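# Move the alphabetically first lettered box into the door tote

## Task

Find the box in the office whose top letter is earliest in the alphabet and place only that box inside the tote near the door, entirely within the tote with no part over its rim. The robot must not tip over or finish leaning; either counts as failure.

## Robot and tools

Robot: a Hello Robot Stretch 3. It has a two-wheeled base (0.33 m long, 0.34 m wide, rounded back) that pivots about the point midway between its drive wheels, 0.05 m behind the front edge. A mast carries a lift, and a single telescoping arm reaches out to the robot's RIGHT side. The gripper cannot be moved forward by the arm; drive the base for that. The base cannot go sideways. With the arm pulled in and the wrist folded, a turn sweeps a 0.28 m radius; an unfolded level wrist reaches past that. Objects may occasionally get nudged by something else.

Frames (metres): base frame has its origin on the floor between the drive wheels, x ahead, y to the left, z up. hand_pose is reported in this frame at the point where the closed fingertips meet; with all wrist joints at 0 its x axis is up, y points back along the arm toward the mast, z toward the rear. Fingertips are 0.04 m round pads. The odometry frame is the base frame where the scene began; base_odometry counts wheel rotation only (slip looks like travel), heading in rad, left positive, -3.142 to 3.142. If turned_by_wheels and turned_by_imu disagree by more than 0.15 rad, believe turned_by_imu. base_tilt is in degrees (forward/right positive), with a fixed bias up to about 4 plus noise.

move: one action per call. It needs base, joints, or both (plus optional speeds, pace, contact_limits), or servos alone. base holds exactly one key: translate_m (a relative drive in metres, forward positive, -3 to 3) or rotate_rad (a relative turn in place in radians, left positive, -6.4 to 6.4). Base offsets are measured from the last reported base position, or from the current position if a move was still running. joints is a single object of absolute targets by name: lift_m 0 to 1.1; arm_m 0 to 0.52; wrist_yaw_rad -1.345 to 4.42 (0 along the arm, positive swings toward the front); wrist_pitch_rad -1.57 to 0.451 (0 level, negative tips fingers down); wrist_roll_rad -2.911 to 2.918 (0 fingers side by side); gripper_m -0.089 to 0.179 (bigger is wider; actual fingertip gap is 0.007 m smaller near closed, 0.025 m smaller wide open); head_pan_rad -3.953 to 1.73 (0 forward, positive left, -1.57 faces the arm); head_tilt_rad -1.53 to 0.419 (negative looks down). Done tolerances: 0.004 m for lift, arm and gripper; 0.02 rad yaw and roll; 0.05 pitch; 0.1 head. servos: "reboot" revives any servo that shut off. pace is "default" or "max"; speeds gives per-motion caps up to the max speed (default/max: translate 0.12/0.30 m/s, rotate 0.76/1.90 rad/s, lift 0.11/0.15, arm 0.14/0.40). The base is capped at 0.10 m/s and 0.63 rad/s unless lift_m < 0.30, arm_m < 0.03 and wrist_yaw_rad > 2.54. Actions end at 14 s (time_out). cameras picks returned images (head_camera, nav_camera, wrist_camera, all; [] for none). blocking false returns in about 0.5 s while motion continues; a later move overrides only the motions it names. Unknown keys make a call invalid; out-of-range values get it refused, and a refusal or any uncommanded stop cancels the remaining move/wait/finished_scene calls of that reply.

contact_limits: arm_m, translate_m, rotate_rad take an effort percent (1 to 100; arm negative when retracting) placed with their own command; lift_m takes {"down": v, "up": v} as percent force beyond free motion (below about 12 may trip while moving freely; unset is 32-47 down, 21-36 up). Base contact stops only act when given; each wheel then stops on its own and goes slack, which can swivel the robot.

wait(seconds 0 to 10) returns state and images without commanding anything. stop brakes all running motions; braked ones report "stopped" and can keep pressing. zoom_image(camera, region [x0,y0,x1,y1] pixels, max 504x504) enlarges part of the latest image. finished_scene(scene) ends the scene irreversibly; the goal must hold with the robot idle.

Results: move line gives "done" or the worst status; base_status/joint_status per motion (done, moving, off_target, contact_stop, time_out, torque_fault); on_its_own describes unrequested behaviour ("held at" is a target, not a reading). motor_effort is percent, with the peak of the last action in brackets; wrist pitch tops out near 45 and roll near 72. lidar_m: 12 sectors of 30 degrees, counter-clockwise from straight ahead (4th left, 7th back, 10th right), seen at 0.17 m height, 0.15-12 m; "-" is nothing or too close; clear objects and table tops are invisible. wrist_depth_mm and head_depth_mm are 7x7 grids of median depth (45-1000 and 280-4000 mm). head_camera images arrive rotated; turn them a quarter clockwise; nav_camera a quarter counterclockwise. The reported gripper width does not show whether something is held.

Grip by commanding gripper_m below the object width; release by going at least 0.05 above it or fully open. Re-send to re-squeeze if the stall guard relaxes.

Avoid: folding or unfolding the wrist (yaw to 3.0) unless lift is 0.32-0.95, pitch -0.4 and roll near 0; after folding, lift may go to 0.25. With yaw below -0.4 keep pitch at -0.5 or lower. Pushing with the arm on something fixed above about 0.45 m, or driving while holding or hooking a fixed object, can tip the robot; back off if tilt appears. Wrist and head never contact-stop and will fault after sustained strain. Dropping things, releasing moving objects, slams and hard pushes are penalised. The simulation keeps running while you deliberate.

Each tool is called after "Call:" as name(argument=value, ...) on one line, values as JSON.

## Session

Call:
move(joints={"head_pan_rad": 0.0, "head_tilt_rad": -0.4}, pace="max", cameras=["nav_camera"])

Call:
move(joints={"head_pan_rad": -1.7, "head_tilt_rad": -0.4}, pace="max", cameras=["nav_camera"])

Call:
move(joints={"head_pan_rad": 1.7, "head_tilt_rad": -0.4}, pace="max", cameras=["nav_camera"])

Scene clock: 0.73 s.
move: done
base_odometry: x=+0.000 y=+0.000 heading=+0.000
turned_by_wheels: +0.000
turned_by_imu: +0.000
base_tilt: forward=+1.1 right=+0.0
lidar_m: 0.73 0.74 0.91 1.57 1.59 1.09 1.00 1.01 1.25 1.55 1.23 0.80
head_depth_mm: 612 666 711 774 840 914 1012 / 605 648 696 757 824 910 1015 / 603 646 692 748 817 895 988 / 597 639 687 743 808 889 979 / 592 634 680 735 803 879 968 / 590 629 674 727 791 869 955 / 586 625 670 723 784 858 944
base_status: not commanded
joint_positions: lift_m=+0.337 arm_m=+0.002 wrist_yaw_rad=+3.032 wrist_pitch_rad=-0.535 wrist_roll_rad=+0.000 gripper_m=+0.037 head_pan_rad=+0.000 head_tilt_rad=-0.399
joint_status: all done
measured_speeds: all 0
motor_effort: left_wheel=-0.6(0.8) right_wheel=+2.3(2.6) lift_m=+27.4(27.4) arm_m=-10.1(10.1) wrist_yaw_rad=+0.7(1.1) wrist_pitch_rad=+2.4(2.6) wrist_roll_rad=+0.8(1.0) gripper_m=-0.4(0.9) head_pan_rad=+0.7(1.6) head_tilt_rad=-2.6(3.9)
hand_pose: x=+0.0015 y=+0.0602 z=+0.3248 quat_wxyz=(+0.224, +0.691, +0.150, +0.671) (m; base frame)
wrist_depth_mm: - 140 - - - - 746 / - 156 - - - - - / 888 178 201 879 876 867 - / 727 690 201 715 724 727 690 / 604 612 219 608 603 610 613 / 522 515 128 146 511 526 525 / 457 312 292 299 435 454 461
pictures: nav_camera (sideways)
Images, in order (width x height): nav_camera 672x504.

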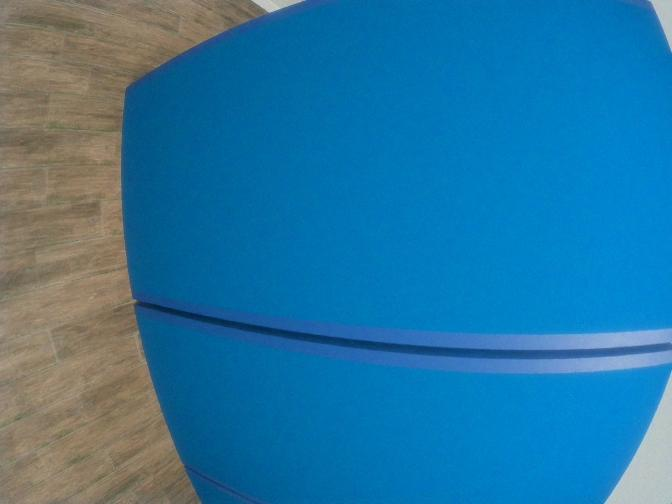

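Scene clock: 1.80 s.
move: done
base_odometry: x=+0.000 y=+0.000 heading=+0.000
turned_by_wheels: +0.000
turned_by_imu: +0.000
base_tilt: forward=+1.0 right=-0.2
lidar_m: 0.73 0.74 0.91 1.57 1.58 1.09 1.00 1.01 1.25 1.55 1.23 0.79
head_depth_mm: 1727 1776 1756 1841 1903 1777 1454 / 1997 2104 2006 2286 2241 1776 1458 / 1978 2116 1966 2393 2105 1778 1442 / 1950 2072 1937 2391 2293 1754 1437 / 1874 2001 1907 2348 2276 1760 1433 / 1839 1981 1927 2181 2187 1769 1447 / 1799 1919 1899 1822 2090 1761 1425
base_status: not commanded
joint_positions: lift_m=+0.337 arm_m=+0.002 wrist_yaw_rad=+3.032 wrist_pitch_rad=-0.535 wrist_roll_rad=+0.000 gripper_m=+0.037 head_pan_rad=-1.738 head_tilt_rad=-0.400
joint_status: all done
measured_speeds: all 0
motor_effort: left_wheel=-0.6(0.7) right_wheel=+2.4(3.0) lift_m=+28.1(28.1) arm_m=-13.0(13.2) wrist_yaw_rad=+1.0(1.4) wrist_pitch_rad=+2.4(2.6) wrist_roll_rad=+0.6(1.1) gripper_m=+0.0(1.2) head_pan_rad=-0.1(5.3) head_tilt_rad=-2.1(3.8)
hand_pose: x=+0.0015 y=+0.0602 z=+0.3248 quat_wxyz=(+0.224, +0.691, +0.150, +0.671) (m; base frame)
wrist_depth_mm: - 140 - - - - 735 / - 155 - - - - - / 913 176 202 881 889 869 - / 737 692 201 722 707 728 701 / 600 606 220 602 601 597 599 / 520 516 127 145 502 515 514 / 452 307 292 298 436 457 450
pictures: nav_camera (sideways)
Images, in order (width x height): nav_camera 672x504.

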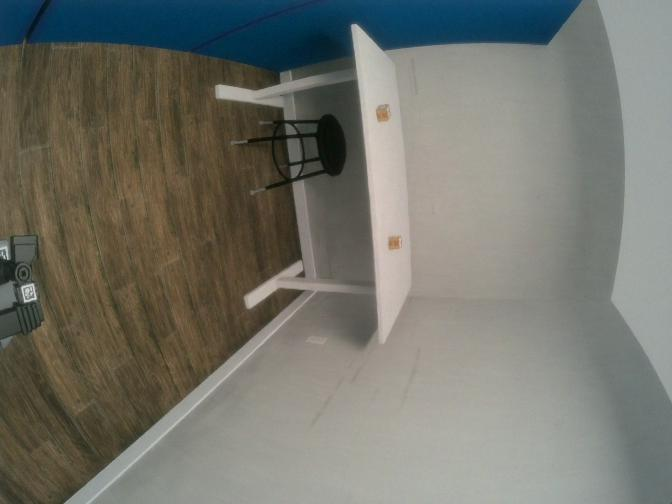

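Scene clock: 4.63 s.
move: done
base_odometry: x=+0.000 y=+0.000 heading=+0.000
turned_by_wheels: +0.000
turned_by_imu: +0.000
base_tilt: forward=+1.0 right=+0.0
lidar_m: 0.73 0.74 0.91 1.57 1.58 1.09 1.00 1.01 1.25 1.55 1.23 0.80
head_depth_mm: 1349 1429 1527 1647 1797 1802 1462 / 1327 1413 1527 1655 1825 1771 1452 / 1337 1426 1522 1661 1797 1765 1453 / 1353 1438 1533 1676 1822 1776 1440 / 1360 1449 1553 1691 1842 1752 1438 / 1371 1453 1558 1685 1846 1744 1429 / 1375 - - - - - -
base_status: not commanded
joint_positions: lift_m=+0.337 arm_m=+0.002 wrist_yaw_rad=+3.032 wrist_pitch_rad=-0.535 wrist_roll_rad=+0.000 gripper_m=+0.037 head_pan_rad=+1.716 head_tilt_rad=-0.400
joint_status: all done
measured_speeds: translate_m=+0.000 rotate_rad=+0.000 lift_m=+0.000 arm_m=+0.000 wrist_yaw_rad=+0.000 wrist_pitch_rad=+0.000 wrist_roll_rad=+0.000 head_pan_rad=-0.024 head_tilt_rad=+0.000
motor_effort: left_wheel=-0.7(0.8) right_wheel=+2.2(2.6) lift_m=+28.8(29.0) arm_m=-21.3(21.3) wrist_yaw_rad=+1.1(1.4) wrist_pitch_rad=+2.2(2.8) wrist_roll_rad=+0.8(1.1) gripper_m=+0.7(1.5) head_pan_rad=-3.5(5.4) head_tilt_rad=-2.6(4.3)
hand_pose: x=+0.0015 y=+0.0602 z=+0.3248 quat_wxyz=(+0.224, +0.691, +0.150, +0.671) (m; base frame)
wrist_depth_mm: - 140 - - - - 734 / - 156 - - - - - / 925 176 202 911 872 854 - / 725 689 201 716 718 724 681 / 601 607 221 600 610 603 600 / 523 522 127 146 507 527 526 / 456 308 292 302 434 452 452
pictures: nav_camera (sideways)
Images, in order (width x height): nav_camera 672x504.

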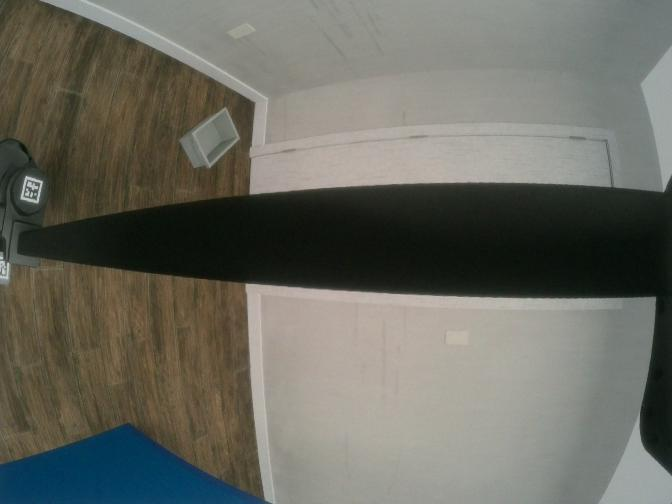

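Call:
move(base={"rotate_rad": -1.492}, joints={"lift_m": 0.27, "head_pan_rad": -0.1, "head_tilt_rad": -0.45, "wrist_pitch_rad": -0.44}, pace="max", cameras=[])

Call:
move(base={"translate_m": 0.6}, pace="max", cameras=["head_camera"])

Scene clock: 39.50 s.
move: done
base_odometry: x=+0.000 y=+0.000 heading=-1.492
turned_by_wheels: -1.492
turned_by_imu: -1.485
base_tilt: forward=+0.9 right=+0.0
lidar_m: 1.55 1.10 0.77 0.73 0.75 1.68 1.57 1.50 1.06 1.00 1.02 1.36
head_depth_mm: 1893 2079 1753 2210 2068 1677 1382 / 1912 2045 1737 2470 2090 1674 1394 / 1878 2058 1743 2407 2153 1663 1393 / 1861 2012 1718 2357 2132 1688 1384 / 1831 1996 1710 2266 2099 1667 1382 / 1815 1962 1698 2227 2113 1663 1383 / 1816 1937 1679 2276 2028 1659 1373
base_status: done
joint_positions: lift_m=+0.270 arm_m=+0.002 wrist_yaw_rad=+3.032 wrist_pitch_rad=-0.461 wrist_roll_rad=+0.000 gripper_m=+0.037 head_pan_rad=-0.115 head_tilt_rad=-0.451
joint_status: all done
measured_speeds: translate_m=+0.000 rotate_rad=+0.000 lift_m=+0.000 arm_m=+0.000 wrist_yaw_rad=+0.000 wrist_pitch_rad=+0.000 wrist_roll_rad=+0.000 head_pan_rad=+0.024 head_tilt_rad=+0.000
motor_effort: left_wheel=+9.0(18.4) right_wheel=-6.6(16.0) lift_m=+21.8(26.3) arm_m=-21.9(22.8) wrist_yaw_rad=+0.9(1.4) wrist_pitch_rad=+3.4(6.7) wrist_roll_rad=+0.9(1.1) gripper_m=+0.0(1.3) head_pan_rad=+3.6(6.2) head_tilt_rad=-1.0(5.4)
hand_pose: x=+0.0026 y=+0.0708 z=+0.2732 quat_wxyz=(+0.199, +0.696, +0.124, +0.679) (m; base frame)
wrist_depth_mm: - 138 153 - 707 - - / - 149 155 - 800 - - / - 162 171 822 822 836 844 / 690 639 199 691 708 688 692 / 577 547 204 566 565 570 562 / 481 461 127 274 458 479 476 / 249 258 245 251 394 413 412
pictures: none
No camera images: "cameras" was empty.

Scene clock: 42.83 s.
move: done
base_odometry: x=+0.048 y=-0.598 heading=-1.491
turned_by_wheels: +0.000
turned_by_imu: +0.000
base_tilt: forward=+1.1 right=-0.2
lidar_m: 1.05 0.96 0.80 0.76 0.78 1.03 2.16 1.45 1.02 0.97 0.99 1.30
head_depth_mm: 1374 1482 1544 1003 1923 1653 1384 / 1356 1460 1527 1001 1895 1685 1383 / 1347 1447 1521 986 1913 1668 1389 / 1337 1441 1508 991 1888 1672 1390 / 1323 1427 1498 986 1263 1616 1375 / 1316 1420 1479 980 1199 1606 1347 / 1302 1400 1467 946 1274 1653 1373
base_status: done
joint_positions: lift_m=+0.270 arm_m=+0.002 wrist_yaw_rad=+3.032 wrist_pitch_rad=-0.460 wrist_roll_rad=+0.000 gripper_m=+0.037 head_pan_rad=-0.101 head_tilt_rad=-0.451
joint_status: not commanded
measured_speeds: all 0
motor_effort: left_wheel=+6.7(20.2) right_wheel=-2.0(8.3) lift_m=+28.2(28.2) arm_m=-18.5(21.8) wrist_yaw_rad=+1.1(1.2) wrist_pitch_rad=+3.4(4.0) wrist_roll_rad=+0.9(1.1) gripper_m=+0.2(1.2) head_pan_rad=+2.7(4.6) head_tilt_rad=+1.1(1.8)
hand_pose: x=+0.0026 y=+0.0709 z=+0.2733 quat_wxyz=(+0.199, +0.696, +0.124, +0.679) (m; base frame)
wrist_depth_mm: - 138 153 - - 807 - / - 149 155 - - 855 - / - 163 170 831 846 901 889 / 690 636 198 685 697 692 688 / 567 548 205 567 567 575 563 / 476 481 128 275 463 475 476 / 248 257 244 251 393 412 417
pictures: head_camera (sideways)
Images, in order (width x height): head_camera 896x504.

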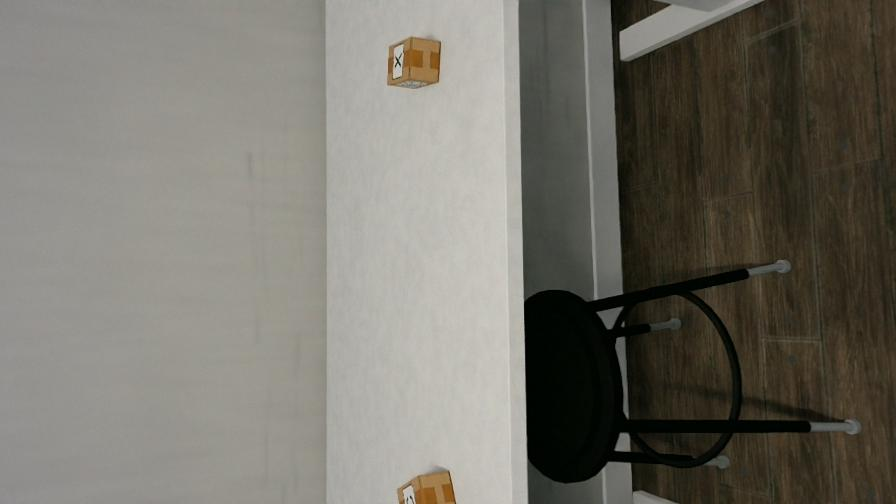

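Call:
move(joints={"head_pan_rad": 0.15}, pace="max", cameras=["head_camera"])

Call:
zoom_image(camera="head_camera", region=[372, 278, 436, 342])

Call:
move(base={"rotate_rad": -0.109}, joints={"head_pan_rad": -1.74, "head_tilt_rad": -0.95}, pace="max", cameras=[])

Call:
move(base={"translate_m": -1.66}, pace="max", cameras=["head_camera"])

Call:
move(base={"rotate_rad": 1.68}, joints={"head_pan_rad": -0.3, "head_tilt_rad": -0.4}, pace="max", cameras=[])

Call:
move(base={"translate_m": 1.81}, pace="max", cameras=["head_camera", "nav_camera"])

Scene clock: 62.33 s.
move: done
base_odometry: x=+0.048 y=-0.598 heading=-1.491
turned_by_wheels: +0.000
turned_by_imu: +0.001
base_tilt: forward=+0.9 right=-0.2
lidar_m: 1.05 0.96 0.80 0.76 0.78 1.03 2.17 1.45 1.02 0.97 0.99 1.30
head_depth_mm: 1291 1374 1471 1006 1771 1674 1395 / 1309 1402 1461 1001 1816 1700 1383 / 1326 1430 1511 996 1258 1616 1378 / 1353 1451 1523 993 1264 1630 1377 / 1363 1477 1544 985 1898 1613 1350 / 1401 1496 1544 1030 1538 1568 1384 / 1413 1520 1531 1034 1739 1651 1346
base_status: not commanded
joint_positions: lift_m=+0.270 arm_m=+0.002 wrist_yaw_rad=+3.032 wrist_pitch_rad=-0.460 wrist_roll_rad=+0.000 gripper_m=+0.037 head_pan_rad=+0.157 head_tilt_rad=-0.451
joint_status: all done
measured_speeds: all 0
motor_effort: left_wheel=+6.6(6.7) right_wheel=-1.8(2.5) lift_m=+31.7(32.1) arm_m=-14.8(15.4) wrist_yaw_rad=+0.6(1.2) wrist_pitch_rad=+3.7(3.7) wrist_roll_rad=+0.9(0.9) gripper_m=-0.3(0.8) head_pan_rad=+2.6(4.5) head_tilt_rad=+2.4(3.2)
hand_pose: x=+0.0026 y=+0.0709 z=+0.2733 quat_wxyz=(+0.199, +0.696, +0.124, +0.679) (m; base frame)
wrist_depth_mm: - 137 153 - - 798 - / - 149 156 - - 863 - / - 162 171 851 843 888 889 / 693 637 198 711 681 691 702 / 566 547 205 569 575 573 571 / 483 471 128 273 467 484 481 / 250 257 243 250 392 413 413
pictures: head_camera (sideways)
Images, in order (width x height): head_camera 896x504.

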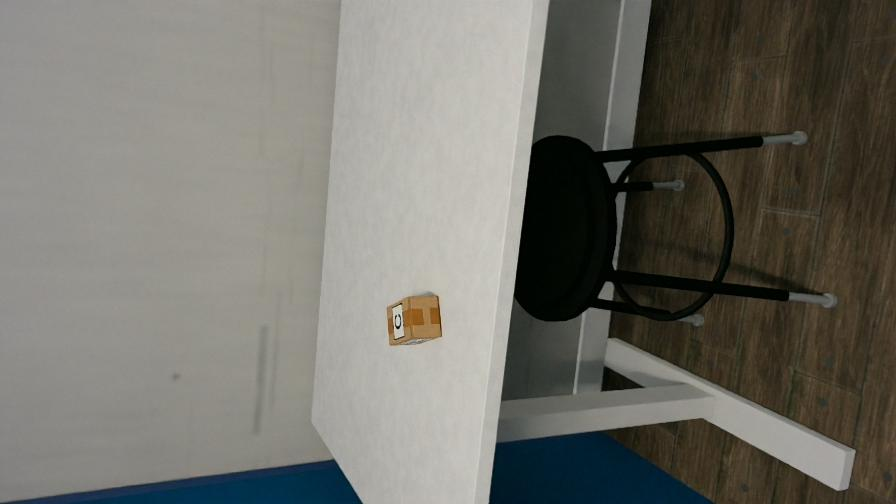

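Scaled by 7.875 from the camera's 896x504 image, which has a finer 1280x720 frame.

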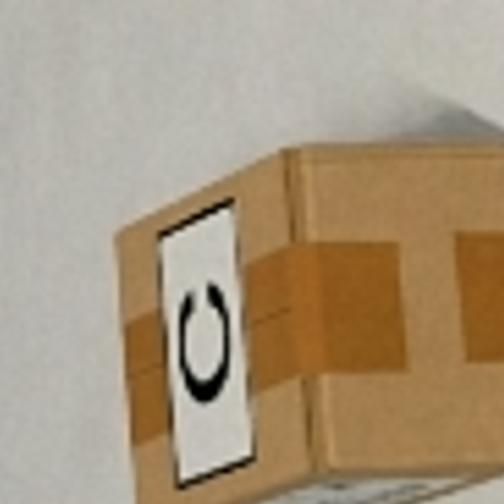

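Scene clock: 63.43 s.
move: done
base_odometry: x=+0.048 y=-0.598 heading=-1.600
turned_by_wheels: -0.109
turned_by_imu: -0.108
base_tilt: forward=+1.0 right=-0.1
lidar_m: 1.05 0.96 0.84 0.76 0.77 0.94 2.17 1.67 1.06 0.97 0.98 1.20
head_depth_mm: 1050 1255 1552 1547 1380 1236 1117 / 1011 1193 1478 1559 1379 1241 983 / 981 1150 1398 1577 1378 1237 703 / 951 1112 1342 1535 1373 1239 762 / 926 1075 1300 1501 1376 1236 1102 / 897 1041 1231 1483 1378 1249 1127 / 869 1005 1192 1452 1376 1251 1132
base_status: done
joint_positions: lift_m=+0.270 arm_m=+0.002 wrist_yaw_rad=+3.032 wrist_pitch_rad=-0.460 wrist_roll_rad=+0.000 gripper_m=+0.037 head_pan_rad=-1.776 head_tilt_rad=-0.951
joint_status: all done
measured_speeds: all 0
motor_effort: left_wheel=+10.3(17.1) right_wheel=-9.2(13.9) lift_m=+30.5(32.2) arm_m=-13.4(14.8) wrist_yaw_rad=+0.7(1.4) wrist_pitch_rad=+3.3(3.9) wrist_roll_rad=+0.8(1.0) gripper_m=-0.1(1.0) head_pan_rad=+0.9(5.3) head_tilt_rad=-4.2(6.8)
hand_pose: x=+0.0026 y=+0.0709 z=+0.2733 quat_wxyz=(+0.199, +0.696, +0.124, +0.679) (m; base frame)
wrist_depth_mm: 614 138 153 - - 845 - / 668 149 154 - - 962 - / - 163 171 848 861 933 970 / 703 633 197 682 688 691 703 / 565 554 204 563 571 565 565 / 478 481 128 274 464 477 478 / 251 259 244 251 395 414 411
pictures: none
No camera images: "cameras" was empty.

Scene clock: 70.37 s.
move: done
base_odometry: x=+0.096 y=+1.061 heading=-1.600
turned_by_wheels: +0.000
turned_by_imu: +0.003
base_tilt: forward=+1.1 right=-0.2
lidar_m: 2.56 0.86 0.64 0.99 0.96 0.62 0.53 0.53 0.67 1.23 1.24 1.53
head_depth_mm: 962 1020 1113 1204 1315 1233 1119 / 1193 1331 1430 1487 1383 1230 988 / 1241 1457 1709 1556 1381 1231 699 / 1197 1409 1671 1512 1376 1248 768 / 1166 1365 1653 1503 1358 1245 1108 / 1146 1328 1577 1568 1387 1238 1130 / 1115 1281 1525 1557 1382 1244 1125
base_status: done
joint_positions: lift_m=+0.270 arm_m=+0.002 wrist_yaw_rad=+3.032 wrist_pitch_rad=-0.460 wrist_roll_rad=+0.000 gripper_m=+0.037 head_pan_rad=-1.740 head_tilt_rad=-0.951
joint_status: not commanded
measured_speeds: all 0
motor_effort: left_wheel=-4.9(11.7) right_wheel=-2.3(19.3) lift_m=+19.8(30.7) arm_m=-8.4(13.9) wrist_yaw_rad=+1.2(1.4) wrist_pitch_rad=+3.4(3.9) wrist_roll_rad=+0.8(1.1) gripper_m=-0.1(1.5) head_pan_rad=+2.2(4.6) head_tilt_rad=-2.3(6.0)
hand_pose: x=+0.0026 y=+0.0709 z=+0.2734 quat_wxyz=(+0.199, +0.696, +0.124, +0.679) (m; base frame)
wrist_depth_mm: - 137 - - - 569 - / - 150 - - - 627 - / 874 164 826 899 865 - - / 695 629 198 694 703 697 695 / 562 547 205 567 574 569 559 / 478 478 127 272 469 477 475 / 250 256 245 251 392 414 413
pictures: head_camera (sideways)
Images, in order (width x height): head_camera 896x504.

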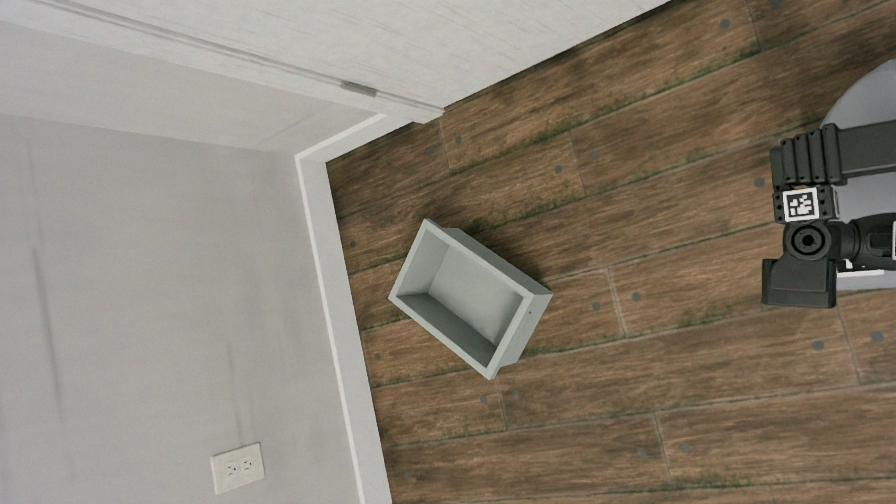

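Scene clock: 72.53 s.
move: done
base_odometry: x=+0.096 y=+1.061 heading=+0.080
turned_by_wheels: +1.680
turned_by_imu: +1.673
base_tilt: forward=+0.7 right=-0.3
lidar_m: 2.87 0.85 0.59 0.53 0.55 0.72 1.23 1.26 1.65 2.60 0.76 0.64
head_depth_mm: 620 635 657 677 701 731 798 / 741 766 793 822 854 893 927 / 3224 3354 2961 1046 1100 1160 1227 / 3214 3327 3722 3292 2314 1766 1435 / 3124 3367 3557 3235 2320 1771 1439 / 3028 3227 3397 3161 2280 1763 1447 / 2989 3162 3413 3184 2260 1767 1436
base_status: done
joint_positions: lift_m=+0.270 arm_m=+0.002 wrist_yaw_rad=+3.032 wrist_pitch_rad=-0.460 wrist_roll_rad=+0.000 gripper_m=+0.037 head_pan_rad=-0.286 head_tilt_rad=-0.396
joint_status: all done
measured_speeds: translate_m=+0.000 rotate_rad=+0.000 lift_m=+0.000 arm_m=+0.000 wrist_yaw_rad=+0.000 wrist_pitch_rad=+0.000 wrist_roll_rad=+0.000 head_pan_rad=-0.024 head_tilt_rad=+0.000
motor_effort: left_wheel=-8.5(17.1) right_wheel=+10.5(16.8) lift_m=+21.4(21.6) arm_m=-22.1(22.1) wrist_yaw_rad=+0.7(1.4) wrist_pitch_rad=+3.6(3.9) wrist_roll_rad=+0.8(1.1) gripper_m=-0.3(1.1) head_pan_rad=-3.2(5.4) head_tilt_rad=+0.3(7.9)
hand_pose: x=+0.0026 y=+0.0709 z=+0.2734 quat_wxyz=(+0.199, +0.696, +0.124, +0.679) (m; base frame)
wrist_depth_mm: - 138 490 - - - - / - 149 524 - - - - / - 161 175 - - - - / - 183 197 652 658 684 689 / 549 547 204 565 567 565 565 / 476 480 127 276 467 476 476 / 250 258 245 251 392 412 419
pictures: none
No camera images: "cameras" was empty.

Scene clock: 80.00 s.
move: done
base_odometry: x=+1.900 y=+1.205 heading=+0.080
turned_by_wheels: +0.000
turned_by_imu: -0.002
base_tilt: forward=+1.1 right=-0.1
lidar_m: 1.28 1.04 0.72 0.68 0.69 0.90 2.06 0.88 1.43 2.68 2.65 1.83
head_depth_mm: 1696 1822 1898 1379 2232 1778 1453 / 1633 1766 1849 1276 2197 1753 1440 / 1602 1712 1779 1259 2147 1770 1446 / 1547 1657 1756 1188 2085 1760 1436 / 1516 1606 1693 1171 2016 1756 1419 / 1471 1567 1636 1106 1906 1660 1449 / 1432 1525 1577 1162 1891 1730 1435
base_status: done
joint_positions: lift_m=+0.270 arm_m=+0.002 wrist_yaw_rad=+3.032 wrist_pitch_rad=-0.460 wrist_roll_rad=+0.000 gripper_m=+0.037 head_pan_rad=-0.300 head_tilt_rad=-0.400
joint_status: not commanded
measured_speeds: all 0
motor_effort: left_wheel=+4.8(13.0) right_wheel=-0.3(19.6) lift_m=+28.4(28.7) arm_m=-19.3(22.5) wrist_yaw_rad=+1.0(1.4) wrist_pitch_rad=+3.2(4.0) wrist_roll_rad=+0.7(1.3) gripper_m=+0.1(1.4) head_pan_rad=-2.6(4.7) head_tilt_rad=-2.2(3.3)
hand_pose: x=+0.0026 y=+0.0709 z=+0.2734 quat_wxyz=(+0.199, +0.696, +0.124, +0.679) (m; base frame)
wrist_depth_mm: - 138 154 - - - - / - 149 155 - - - - / - 162 170 - - 844 845 / 664 634 199 704 699 687 700 / 574 551 205 570 569 566 567 / 486 479 128 273 470 473 479 / 251 258 244 252 393 412 414
pictures: head_camera (sideways), nav_camera (sideways)
Images, in order (width x height): head_camera 896x504, nav_camera 672x504.

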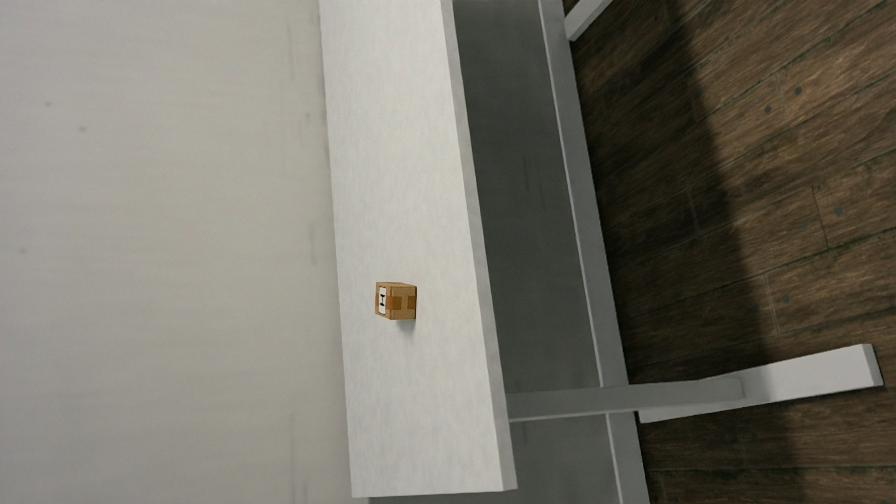

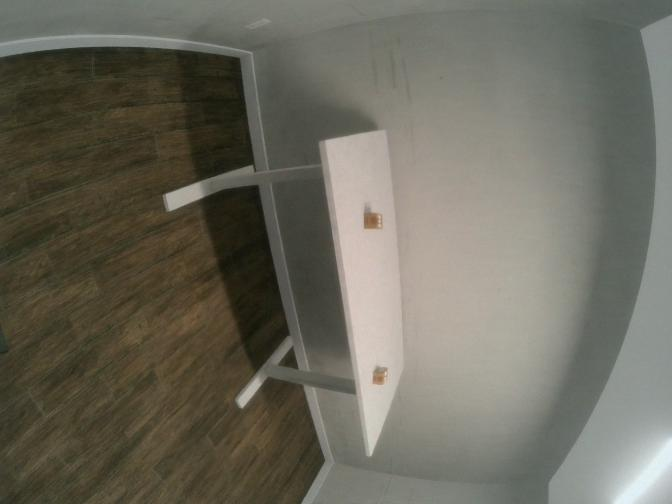

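Call:
zoom_image(camera="head_camera", region=[370, 274, 424, 328])

Call:
move(joints={"head_pan_rad": -0.62}, pace="max", cameras=["head_camera"])

Call:
zoom_image(camera="head_camera", region=[340, 212, 420, 292])

Call:
move(joints={"head_pan_rad": -1.5}, pace="max", cameras=["nav_camera"])

Scaled by 9.333 from the camera's 896x504 image, which has a finer 1280x720 frame.

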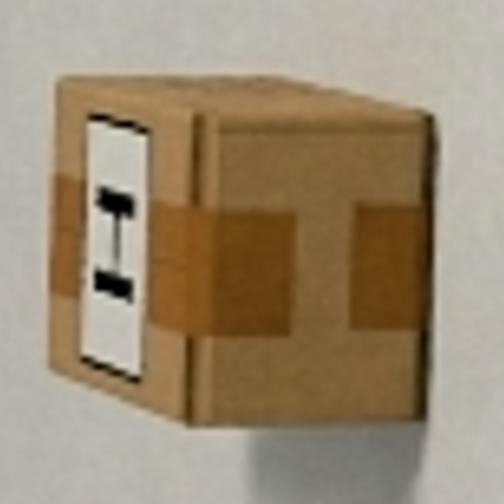

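Scene clock: 89.77 s.
move: done
base_odometry: x=+1.900 y=+1.205 heading=+0.080
turned_by_wheels: +0.000
turned_by_imu: +0.001
base_tilt: forward=+0.8 right=-0.3
lidar_m: 1.27 1.04 0.72 0.68 0.69 0.90 2.07 0.89 1.43 2.67 2.65 1.84
head_depth_mm: 2327 2492 2672 2964 2316 1774 1446 / 2124 2321 2337 2772 2319 1768 1442 / 1979 2171 1935 2012 2125 1776 1432 / 1838 1968 1934 2302 2255 1760 1435 / 1748 1851 1878 1349 2159 1753 1426 / 1623 1739 1784 1255 2082 1746 1429 / 1541 1621 1692 1165 1981 1752 1432
base_status: not commanded
joint_positions: lift_m=+0.270 arm_m=+0.002 wrist_yaw_rad=+3.032 wrist_pitch_rad=-0.460 wrist_roll_rad=+0.000 gripper_m=+0.037 head_pan_rad=-0.628 head_tilt_rad=-0.400
joint_status: all done
measured_speeds: all 0
motor_effort: left_wheel=+4.8(5.0) right_wheel=-0.3(0.8) lift_m=+31.9(32.1) arm_m=-18.1(18.7) wrist_yaw_rad=+0.6(1.4) wrist_pitch_rad=+3.5(3.7) wrist_roll_rad=+0.7(1.0) gripper_m=-1.3(1.3) head_pan_rad=-2.4(5.5) head_tilt_rad=-1.5(2.5)
hand_pose: x=+0.0026 y=+0.0709 z=+0.2734 quat_wxyz=(+0.199, +0.696, +0.124, +0.679) (m; base frame)
wrist_depth_mm: - 137 154 - - - - / - 149 155 - - - - / - 161 169 - - 839 852 / 663 639 198 706 692 700 701 / 552 549 206 577 576 572 569 / 475 473 128 273 464 479 477 / 251 258 244 251 396 411 408
pictures: head_camera (sideways)
Images, in order (width x height): head_camera 896x504.

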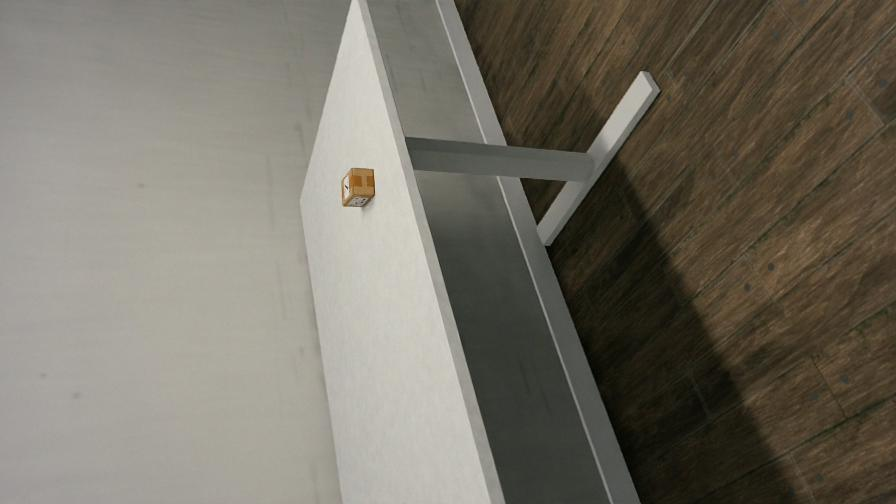

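Scaled by 6.300 from the camera's 896x504 image, which has a finer 1280x720 frame.

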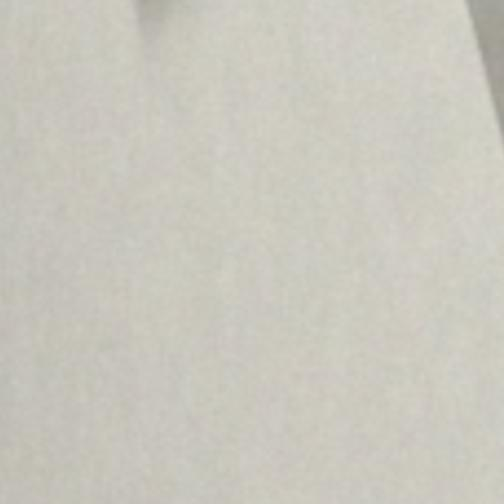

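Scene clock: 90.67 s.
move: done
base_odometry: x=+1.900 y=+1.205 heading=+0.080
turned_by_wheels: +0.000
turned_by_imu: +0.000
base_tilt: forward=+0.8 right=-0.1
lidar_m: 1.27 1.04 0.72 0.68 0.69 0.90 2.07 0.88 1.43 2.67 2.65 1.84
head_depth_mm: 2629 2790 2943 3158 2309 1775 1452 / 2641 2863 2956 3092 2349 1776 1441 / 2667 2862 2938 3179 2308 1774 1450 / 2705 2800 2981 3250 2270 1763 1436 / 2708 2886 3010 3215 2280 1761 1445 / 2696 2860 2998 3021 2277 1738 1431 / 2715 2868 3082 3223 2275 1757 1449
base_status: not commanded
joint_positions: lift_m=+0.270 arm_m=+0.002 wrist_yaw_rad=+3.032 wrist_pitch_rad=-0.460 wrist_roll_rad=+0.000 gripper_m=+0.037 head_pan_rad=-1.526 head_tilt_rad=-0.400
joint_status: all done
measured_speeds: all 0
motor_effort: left_wheel=+4.7(4.9) right_wheel=-0.5(1.1) lift_m=+31.9(32.1) arm_m=-17.6(18.4) wrist_yaw_rad=+1.1(1.1) wrist_pitch_rad=+3.5(3.8) wrist_roll_rad=+0.9(1.1) gripper_m=-0.8(1.2) head_pan_rad=+0.2(4.9) head_tilt_rad=-1.1(2.1)
hand_pose: x=+0.0026 y=+0.0709 z=+0.2734 quat_wxyz=(+0.199, +0.696, +0.124, +0.679) (m; base frame)
wrist_depth_mm: - 138 154 - - - - / - 149 154 - - - - / - 162 170 - - 829 861 / 666 639 198 704 689 694 695 / 564 551 204 558 569 566 567 / 478 480 128 272 465 479 479 / 250 258 244 251 397 416 419
pictures: nav_camera (sideways)
Images, in order (width x height): nav_camera 672x504.

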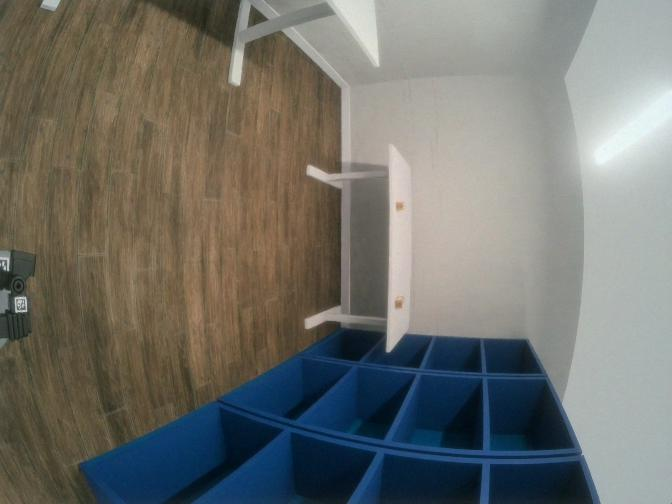

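Call:
move(base={"rotate_rad": -1.46}, joints={"head_pan_rad": 1.36, "head_tilt_rad": -0.45}, pace="max", cameras=[])

Call:
move(base={"translate_m": 0.65}, pace="max", cameras=["head_camera"])

Call:
zoom_image(camera="head_camera", region=[360, 204, 444, 288])

Call:
move(base={"translate_m": 0.95}, joints={"head_pan_rad": -0.12, "head_tilt_rad": -0.42}, pace="max", cameras=["head_camera"])

Scene clock: 115.10 s.
move: done
base_odometry: x=+1.900 y=+1.205 heading=-1.380
turned_by_wheels: -1.460
turned_by_imu: -1.452
base_tilt: forward=+1.0 right=-0.1
lidar_m: 2.68 1.85 1.78 1.27 0.91 0.70 0.68 0.72 1.03 0.89 0.88 1.43
head_depth_mm: 1512 1627 1625 1200 2049 1706 1398 / 1501 1623 1621 1196 2067 1692 1392 / 1489 1606 1592 1189 2039 1675 1387 / 1474 1601 1602 1184 1911 1634 1386 / 1474 1595 1682 1839 2008 1680 1381 / 1479 1580 1722 1872 2001 1669 1383 / 1463 1559 1690 1844 1978 1669 1382
base_status: done
joint_positions: lift_m=+0.270 arm_m=+0.002 wrist_yaw_rad=+3.032 wrist_pitch_rad=-0.460 wrist_roll_rad=+0.000 gripper_m=+0.037 head_pan_rad=+1.376 head_tilt_rad=-0.450
joint_status: all done
measured_speeds: translate_m=+0.000 rotate_rad=+0.000 lift_m=+0.000 arm_m=+0.000 wrist_yaw_rad=+0.000 wrist_pitch_rad=+0.000 wrist_roll_rad=+0.000 head_pan_rad=-0.024 head_tilt_rad=+0.000
motor_effort: left_wheel=+9.4(18.0) right_wheel=-9.1(15.2) lift_m=+31.3(31.7) arm_m=-20.8(22.3) wrist_yaw_rad=+0.9(1.3) wrist_pitch_rad=+3.7(3.8) wrist_roll_rad=+0.8(1.1) gripper_m=+0.3(1.4) head_pan_rad=-3.3(7.1) head_tilt_rad=-1.2(4.3)
hand_pose: x=+0.0026 y=+0.0709 z=+0.2734 quat_wxyz=(+0.199, +0.696, +0.124, +0.679) (m; base frame)
wrist_depth_mm: - 138 - - - - - / - 149 - - - - - / 855 164 817 896 898 887 880 / 685 630 198 689 718 693 704 / 567 544 205 572 572 565 563 / 477 472 128 273 461 484 475 / 250 258 244 251 395 412 412
pictures: none
No camera images: "cameras" was empty.

Scene clock: 118.60 s.
move: done
base_odometry: x=+2.024 y=+0.567 heading=-1.380
turned_by_wheels: +0.000
turned_by_imu: +0.000
base_tilt: forward=+1.1 right=-0.1
lidar_m: 2.06 2.28 1.43 1.70 1.78 1.35 1.32 1.40 0.93 1.32 1.01 1.69
head_depth_mm: 1492 1622 1613 1197 1878 1652 1393 / 1485 1608 1598 1121 2004 1685 1387 / 1473 1574 1598 1120 1992 1657 1375 / 1457 1556 1589 1112 1984 1673 1393 / 1442 1562 1576 1103 1983 1672 1386 / 1432 1540 1574 1104 1975 1671 1384 / 1421 1539 1567 1103 1975 1664 1376
base_status: done
joint_positions: lift_m=+0.270 arm_m=+0.002 wrist_yaw_rad=+3.032 wrist_pitch_rad=-0.460 wrist_roll_rad=+0.000 gripper_m=+0.037 head_pan_rad=+1.361 head_tilt_rad=-0.450
joint_status: not commanded
measured_speeds: all 0
motor_effort: left_wheel=+8.0(16.9) right_wheel=-4.4(11.8) lift_m=+31.2(31.4) arm_m=-17.3(20.9) wrist_yaw_rad=+0.8(1.2) wrist_pitch_rad=+3.7(3.9) wrist_roll_rad=+0.7(1.1) gripper_m=-0.2(1.4) head_pan_rad=-3.3(4.7) head_tilt_rad=-2.9(3.3)
hand_pose: x=+0.0026 y=+0.0709 z=+0.2734 quat_wxyz=(+0.199, +0.696, +0.124, +0.679) (m; base frame)
wrist_depth_mm: - 138 - - - - - / - 149 - - - - - / 910 164 806 892 917 904 897 / 695 629 198 697 691 694 696 / 562 546 206 566 556 574 573 / 478 477 127 272 465 484 479 / 250 257 243 251 392 416 411
pictures: head_camera (sideways)
Images, in order (width x height): head_camera 896x504.

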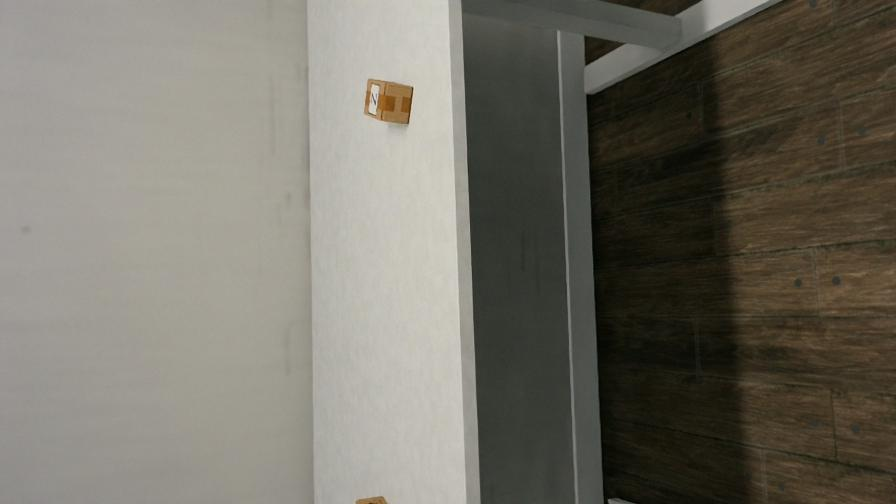

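Scaled by 6.000 from the camera's 896x504 image, which has a finer 1280x720 frame.

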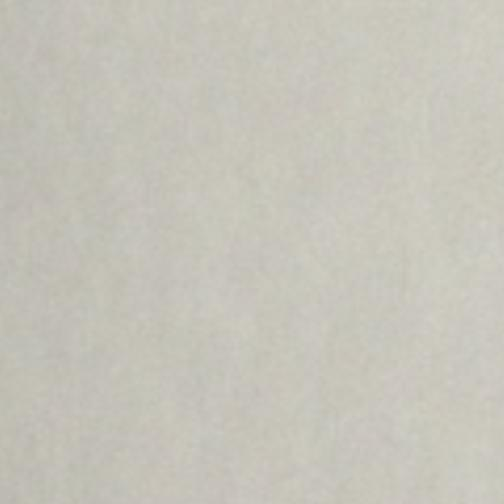

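Scene clock: 123.13 s.
move: done
base_odometry: x=+2.205 y=-0.366 heading=-1.379
turned_by_wheels: +0.000
turned_by_imu: +0.000
base_tilt: forward=+0.9 right=-0.2
lidar_m: 1.49 1.15 1.68 1.23 1.73 1.87 2.26 1.57 0.98 1.38 1.06 1.23
head_depth_mm: 1263 1369 1460 1409 1004 1588 1426 / 1268 1359 1460 1407 1001 1586 1434 / 1265 1361 1457 1397 995 1573 1420 / 1266 1354 1463 1390 991 1575 1414 / 1269 1371 1464 1399 988 1567 1425 / 1272 1363 1479 1384 955 1614 1413 / 1267 1366 1465 1368 947 1618 1411
base_status: done
joint_positions: lift_m=+0.270 arm_m=+0.002 wrist_yaw_rad=+3.032 wrist_pitch_rad=-0.460 wrist_roll_rad=+0.000 gripper_m=+0.037 head_pan_rad=-0.121 head_tilt_rad=-0.419
joint_status: all done
measured_speeds: all 0
motor_effort: left_wheel=+9.1(17.3) right_wheel=-4.0(11.4) lift_m=+30.4(31.2) arm_m=-12.4(17.1) wrist_yaw_rad=+0.9(1.4) wrist_pitch_rad=+3.4(3.8) wrist_roll_rad=+0.8(1.1) gripper_m=-0.3(1.3) head_pan_rad=+2.5(5.6) head_tilt_rad=+2.4(5.6)
hand_pose: x=+0.0026 y=+0.0709 z=+0.2734 quat_wxyz=(+0.199, +0.696, +0.124, +0.679) (m; base frame)
wrist_depth_mm: - 138 - - - - - / - 149 - - - - - / 895 164 807 890 899 894 925 / 692 630 198 693 709 696 702 / 561 549 204 570 563 567 567 / 471 476 128 275 466 481 484 / 251 256 246 252 393 419 416
pictures: head_camera (sideways)
Images, in order (width x height): head_camera 896x504.

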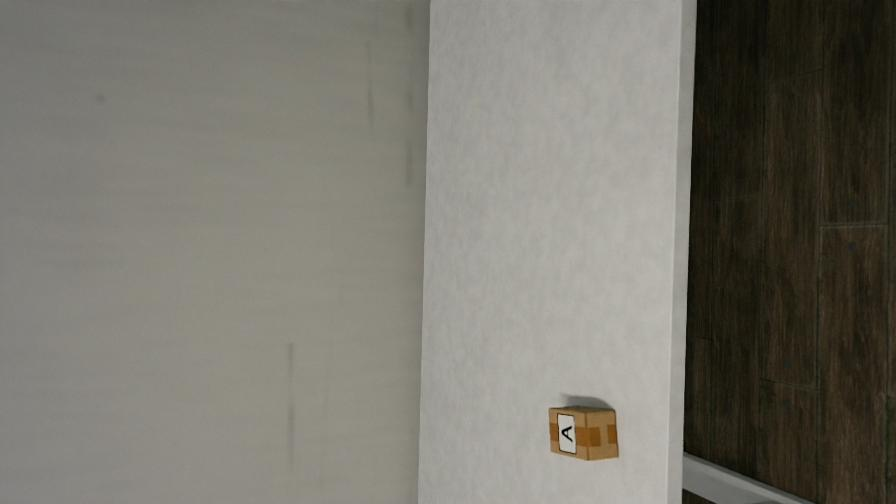

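Call:
zoom_image(camera="head_camera", region=[545, 402, 605, 462])

Scaled by 8.400 from the camera's 896x504 image, which has a finer 1280x720 frame.

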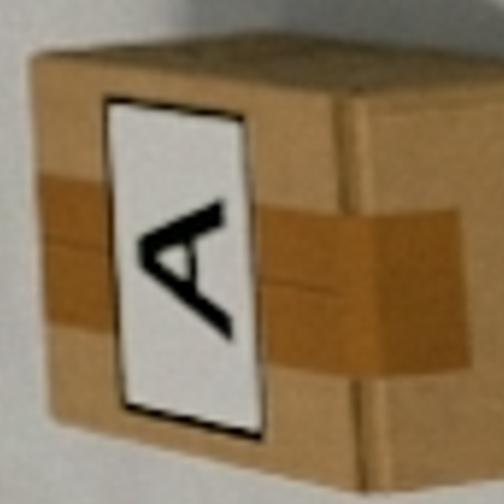

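Call:
move(base={"translate_m": -0.14}, joints={"lift_m": 0.45}, pace="max", cameras=[])

Call:
move(base={"rotate_rad": 1.458}, joints={"lift_m": 0.8, "head_pan_rad": -1.6, "head_tilt_rad": -0.5, "wrist_pitch_rad": -0.42}, pace="max", cameras=[])

Call:
move(base={"translate_m": 0.218}, joints={"lift_m": 0.95, "wrist_yaw_rad": 0.0, "wrist_pitch_rad": -0.42, "gripper_m": 0.16, "arm_m": 0.12}, pace="max", cameras=["wrist_camera"])

Scene clock: 148.17 s.
move: done
base_odometry: x=+2.178 y=-0.228 heading=-1.379
turned_by_wheels: +0.000
turned_by_imu: +0.001
base_tilt: forward=+1.1 right=-0.2
lidar_m: 1.63 1.29 1.69 1.22 1.75 1.79 2.13 1.45 0.94 0.95 1.12 1.34
head_depth_mm: 1387 1488 1600 1419 1048 1749 1413 / 1385 1498 1585 1400 1047 1732 1422 / 1385 1492 1602 1399 1037 1724 1423 / 1385 1475 1615 1384 1036 1722 1415 / 1399 1485 1599 1389 1079 1732 1408 / 1393 1475 1603 1380 1025 1728 1413 / 1394 1489 1608 1380 1070 1669 1412
base_status: done
joint_positions: lift_m=+0.450 arm_m=+0.002 wrist_yaw_rad=+3.032 wrist_pitch_rad=-0.459 wrist_roll_rad=+0.000 gripper_m=+0.037 head_pan_rad=-0.120 head_tilt_rad=-0.419
joint_status: all done
measured_speeds: all 0
motor_effort: left_wheel=-2.0(8.4) right_wheel=-1.8(15.2) lift_m=+30.3(34.1) arm_m=-7.2(9.4) wrist_yaw_rad=+1.1(1.4) wrist_pitch_rad=+3.1(3.9) wrist_roll_rad=+0.8(1.0) gripper_m=-0.6(1.5) head_pan_rad=+2.4(4.2) head_tilt_rad=+2.2(2.9)
hand_pose: x=+0.0026 y=+0.0710 z=+0.4536 quat_wxyz=(+0.199, +0.696, +0.123, +0.679) (m; base frame)
wrist_depth_mm: - 138 - - - - - / - 149 - - - - - / - 163 - - - - - / - 931 201 - - - - / 806 799 204 819 818 817 818 / 692 690 128 643 672 688 689 / 599 606 269 597 583 597 604
pictures: none
No camera images: "cameras" was empty.

Scene clock: 151.40 s.
move: done
base_odometry: x=+2.178 y=-0.228 heading=+0.078
turned_by_wheels: +1.458
turned_by_imu: +1.454
base_tilt: forward=+0.9 right=+0.0
lidar_m: 1.22 1.68 1.78 2.12 1.46 1.45 0.94 1.13 1.34 1.63 1.28 1.75
head_depth_mm: 1413 1535 1626 1195 1862 1612 1339 / 1406 1515 1617 1197 1878 1587 1347 / 1397 1514 1621 1200 1882 1607 1335 / 1386 1520 1615 1182 1874 1596 1351 / 1380 1513 1599 1173 1839 1597 1339 / 1376 1499 1592 1171 1860 1600 1325 / 1375 1503 1595 1173 1790 1590 1329
base_status: done
joint_positions: lift_m=+0.800 arm_m=+0.002 wrist_yaw_rad=+3.032 wrist_pitch_rad=-0.439 wrist_roll_rad=+0.000 gripper_m=+0.037 head_pan_rad=-1.605 head_tilt_rad=-0.500
joint_status: all done
measured_speeds: all 0
motor_effort: left_wheel=-9.8(15.3) right_wheel=+9.2(14.3) lift_m=+31.0(35.2) arm_m=-14.9(14.9) wrist_yaw_rad=+0.9(1.3) wrist_pitch_rad=+3.3(6.5) wrist_roll_rad=+0.9(1.0) gripper_m=-1.1(1.6) head_pan_rad=+3.4(4.5) head_tilt_rad=-2.5(5.1)
hand_pose: x=+0.0029 y=+0.0736 z=+0.8079 quat_wxyz=(+0.192, +0.697, +0.116, +0.681) (m; base frame)
wrist_depth_mm: - 137 - - - - - / - 147 - - - - - / - 161 - - - - - / - - 203 - - - - / - - 201 - - - - / - - 127 - - - - / 955 - 260 973 939 937 943
pictures: none
No camera images: "cameras" was empty.

Scene clock: 154.53 s.
move: done
base_odometry: x=+2.395 y=-0.211 heading=+0.078
turned_by_wheels: +0.000
turned_by_imu: -0.001
base_tilt: forward=+1.0 right=-0.1
lidar_m: 1.01 1.46 1.65 2.14 2.18 1.61 1.15 1.30 1.45 1.62 1.20 1.52
head_depth_mm: 1399 1522 1620 1325 - - 1349 / 1375 1502 1599 1319 - - 1342 / 1386 1504 1611 1249 - - 1345 / 1386 1508 1603 1183 957 1559 1331 / 1381 1496 1593 1176 1801 1592 1338 / 1383 1474 1578 1175 1535 1551 1339 / 1363 1498 1588 1176 1800 1593 1320
base_status: done
joint_positions: lift_m=+0.950 arm_m=+0.120 wrist_yaw_rad=+0.003 wrist_pitch_rad=-0.439 wrist_roll_rad=+0.000 gripper_m=+0.160 head_pan_rad=-1.600 head_tilt_rad=-0.500
joint_status: all done
measured_speeds: all 0
motor_effort: left_wheel=+6.3(12.3) right_wheel=+6.1(13.9) lift_m=+29.8(34.5) arm_m=+16.3(24.7) wrist_yaw_rad=-2.2(8.2) wrist_pitch_rad=+3.3(5.2) wrist_roll_rad=+0.9(1.1) gripper_m=+0.9(93.6) head_pan_rad=+2.8(4.5) head_tilt_rad=-1.4(3.6)
hand_pose: x=-0.0208 y=-0.4867 z=+0.9581 quat_wxyz=(+0.691, +0.155, -0.690, -0.153) (m; base frame)
wrist_depth_mm: - - - - - - - / - - - - - - - / - - - - - - 722 / - - - - - - - / - - - - - - - / - 125 - - - 119 - / - - - - - - 112
pictures: wrist_camera
Images, in order (width x height): wrist_camera 644x364.

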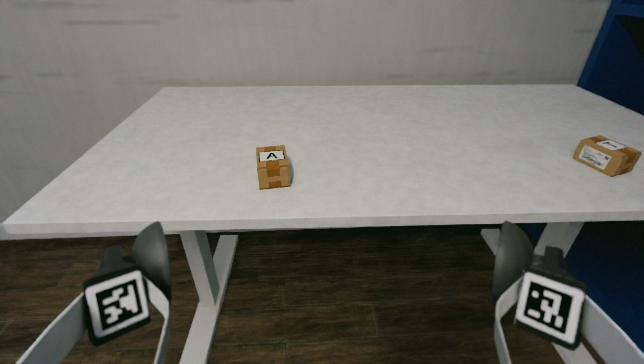

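Call:
move(base={"rotate_rad": -1.167}, joints={"lift_m": 0.735, "arm_m": 0.08}, pace="max", cameras=[])

Call:
move(base={"translate_m": 0.239}, pace="max", cameras=[])

Call:
move(base={"rotate_rad": 1.167}, pace="max", cameras=["wrist_camera", "head_camera"])

Scene clock: 192.77 s.
move: done
base_odometry: x=+2.395 y=-0.211 heading=-1.088
turned_by_wheels: -1.166
turned_by_imu: -1.162
base_tilt: forward=+0.8 right=-0.1
lidar_m: 1.20 1.59 1.44 1.00 1.75 2.14 2.15 1.61 1.15 1.30 1.45 1.62
head_depth_mm: 1310 1407 1528 1590 1713 1517 1344 / 1357 1451 1606 1567 1756 1558 1314 / 1397 1486 1661 1564 1816 1562 427 / 1412 1483 1671 1566 1896 1597 456 / 1174 1259 1349 1487 1653 1619 1282 / 1122 1250 1841 1611 1814 1593 1324 / 1641 1723 1968 1630 1852 1581 1333
base_status: done
joint_positions: lift_m=+0.735 arm_m=+0.080 wrist_yaw_rad=+0.002 wrist_pitch_rad=-0.438 wrist_roll_rad=+0.000 gripper_m=+0.160 head_pan_rad=-1.600 head_tilt_rad=-0.500
joint_status: all done
measured_speeds: all 0
motor_effort: left_wheel=+11.4(15.1) right_wheel=-9.6(14.3) lift_m=+20.1(25.0) arm_m=+1.0(24.1) wrist_yaw_rad=-1.0(2.2) wrist_pitch_rad=+3.0(3.4) wrist_roll_rad=+0.7(1.1) gripper_m=+0.3(1.2) head_pan_rad=+2.5(3.6) head_tilt_rad=-0.8(2.4)
hand_pose: x=-0.0211 y=-0.4468 z=+0.7432 quat_wxyz=(+0.691, +0.155, -0.690, -0.153) (m; base frame)
wrist_depth_mm: - - - - - - - / - - - - - - 642 / - - - - - - 721 / - - - - - - - / - - - - - 896 - / - 125 - - - 120 123 / 853 837 894 905 888 852 109
pictures: none
No camera images: "cameras" was empty.

Scene clock: 196.10 s.
move: done
base_odometry: x=+2.506 y=-0.423 heading=-1.088
turned_by_wheels: +0.000
turned_by_imu: +0.000
base_tilt: forward=+0.9 right=-0.2
lidar_m: 0.96 1.50 1.35 0.98 1.65 2.36 2.38 1.83 1.29 1.28 1.34 1.39
head_depth_mm: 1380 1465 1593 1582 1814 1562 1354 / 1410 1515 1686 1584 1890 1584 1313 / 1188 1315 1458 1562 1803 1594 426 / 1132 1236 1349 1487 1628 1615 455 / 1592 1653 1909 1733 1872 1591 1271 / 1652 1723 1946 1234 1852 1591 1327 / 1723 1796 1981 1172 1582 1582 1327
base_status: done
joint_positions: lift_m=+0.735 arm_m=+0.080 wrist_yaw_rad=+0.002 wrist_pitch_rad=-0.438 wrist_roll_rad=+0.000 gripper_m=+0.160 head_pan_rad=-1.600 head_tilt_rad=-0.500
joint_status: not commanded
measured_speeds: all 0
motor_effort: left_wheel=+8.4(17.9) right_wheel=+1.0(6.4) lift_m=+20.7(21.0) arm_m=+23.3(23.3) wrist_yaw_rad=-1.0(1.6) wrist_pitch_rad=+3.1(3.6) wrist_roll_rad=+0.8(1.0) gripper_m=-0.5(1.4) head_pan_rad=+1.6(4.1) head_tilt_rad=-0.7(2.5)
hand_pose: x=-0.0211 y=-0.4468 z=+0.7432 quat_wxyz=(+0.691, +0.155, -0.690, -0.153) (m; base frame)
wrist_depth_mm: - - - - - - - / - - - - - - - / - - - - - - - / - - - - - - - / - - - - - - - / - 125 - - - 120 937 / 836 849 889 914 891 817 112
pictures: none
No camera images: "cameras" was empty.

Scene clock: 198.90 s.
move: done
base_odometry: x=+2.506 y=-0.423 heading=+0.079
turned_by_wheels: +1.166
turned_by_imu: +1.162
base_tilt: forward=+0.9 right=-0.2
lidar_m: 1.36 0.97 1.80 2.36 2.42 1.29 1.32 1.28 1.34 1.39 0.96 1.44
head_depth_mm: 1192 1283 1412 1194 896 1525 1348 / 1189 1307 1406 1184 894 1517 1304 / 1189 1276 1407 1186 878 1531 427 / 1185 1289 1407 1178 859 1521 457 / 1181 1277 1396 1180 888 1520 1274 / 1173 1274 1392 1171 882 1325 1310 / 1174 1268 1388 1173 887 1502 1333
base_status: done
joint_positions: lift_m=+0.735 arm_m=+0.080 wrist_yaw_rad=+0.002 wrist_pitch_rad=-0.438 wrist_roll_rad=+0.000 gripper_m=+0.160 head_pan_rad=-1.600 head_tilt_rad=-0.500
joint_status: not commanded
measured_speeds: all 0
motor_effort: left_wheel=-10.2(14.3) right_wheel=+10.6(15.5) lift_m=+20.8(21.1) arm_m=+11.7(23.1) wrist_yaw_rad=-0.9(1.5) wrist_pitch_rad=+3.0(3.5) wrist_roll_rad=+0.8(1.0) gripper_m=-0.2(1.5) head_pan_rad=+1.9(3.7) head_tilt_rad=-1.2(2.0)
hand_pose: x=-0.0211 y=-0.4468 z=+0.7432 quat_wxyz=(+0.691, +0.155, -0.690, -0.153) (m; base frame)
wrist_depth_mm: - - - - - - - / - - - 359 - - - / - - - 376 - - - / - - - - - - - / - - - - - - - / - 125 - - - 119 950 / 845 837 857 886 891 831 110
pictures: head_camera (sideways), wrist_camera
Images, in order (width x height): head_camera 896x504, wrist_camera 644x364.

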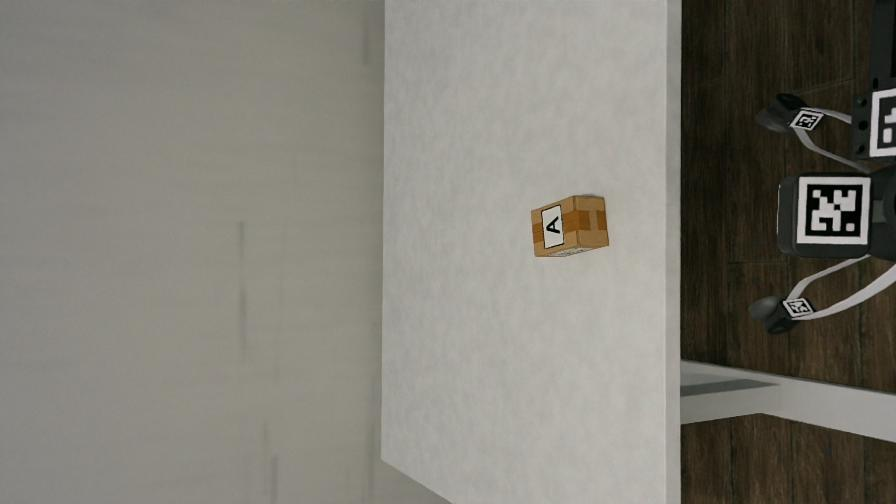

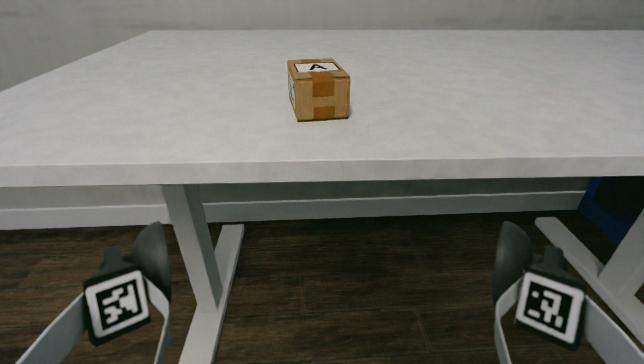

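Call:
move(joints={"arm_m": 0.31}, base={"translate_m": 0.006}, speeds={"arm_m": 0.16}, contact_limits={"arm_m": 40}, cameras=["wrist_camera"])

Scene clock: 230.50 s.
move: done
base_odometry: x=+2.512 y=-0.422 heading=+0.078
turned_by_wheels: +0.000
turned_by_imu: +0.001
base_tilt: forward=+1.0 right=-0.1
lidar_m: 1.35 0.97 1.80 2.36 2.41 1.30 1.32 1.29 1.34 1.39 0.96 1.43
head_depth_mm: 1200 1302 1417 1195 898 762 356 / 1189 1293 1426 1184 810 470 1282 / 1183 1290 1403 1192 531 536 1331 / 1185 1285 1408 1178 861 1465 1332 / 1185 1270 1401 1174 886 1513 1338 / 1184 1277 1405 1174 885 1318 1305 / 1172 1277 1389 1178 884 1513 1330
base_status: done
joint_positions: lift_m=+0.735 arm_m=+0.310 wrist_yaw_rad=+0.002 wrist_pitch_rad=-0.438 wrist_roll_rad=+0.000 gripper_m=+0.160 head_pan_rad=-1.600 head_tilt_rad=-0.500
joint_status: all done
measured_speeds: all 0
motor_effort: left_wheel=+1.0(5.8) right_wheel=+9.1(14.4) lift_m=+21.3(21.7) arm_m=+22.5(25.7) wrist_yaw_rad=-0.9(1.7) wrist_pitch_rad=+3.1(3.5) wrist_roll_rad=+0.7(1.0) gripper_m=-0.6(1.0) head_pan_rad=+1.8(2.9) head_tilt_rad=+0.1(1.7)
contact_limits: arm_m 40 (drawing in: default 39, maximum 55; extending or still: default 49, maximum 70)
hand_pose: x=-0.0211 y=-0.6768 z=+0.7432 quat_wxyz=(+0.691, +0.155, -0.690, -0.153) (m; base frame)
wrist_depth_mm: - - - - - - - / - - - - - - - / - - - 219 - - - / - - - 177 - - - / - - - 163 - - - / - 121 - 178 - 119 113 / - 116 - - - - 109
pictures: wrist_camera
Images, in order (width x height): wrist_camera 644x364.

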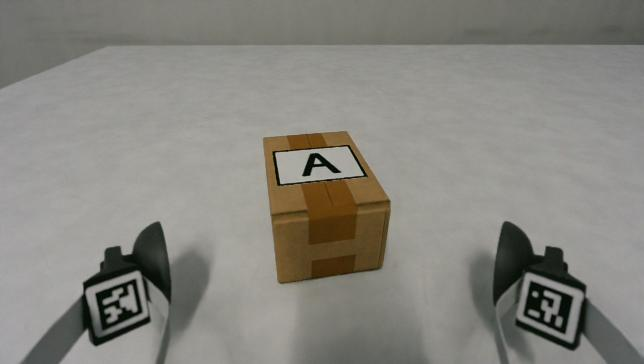

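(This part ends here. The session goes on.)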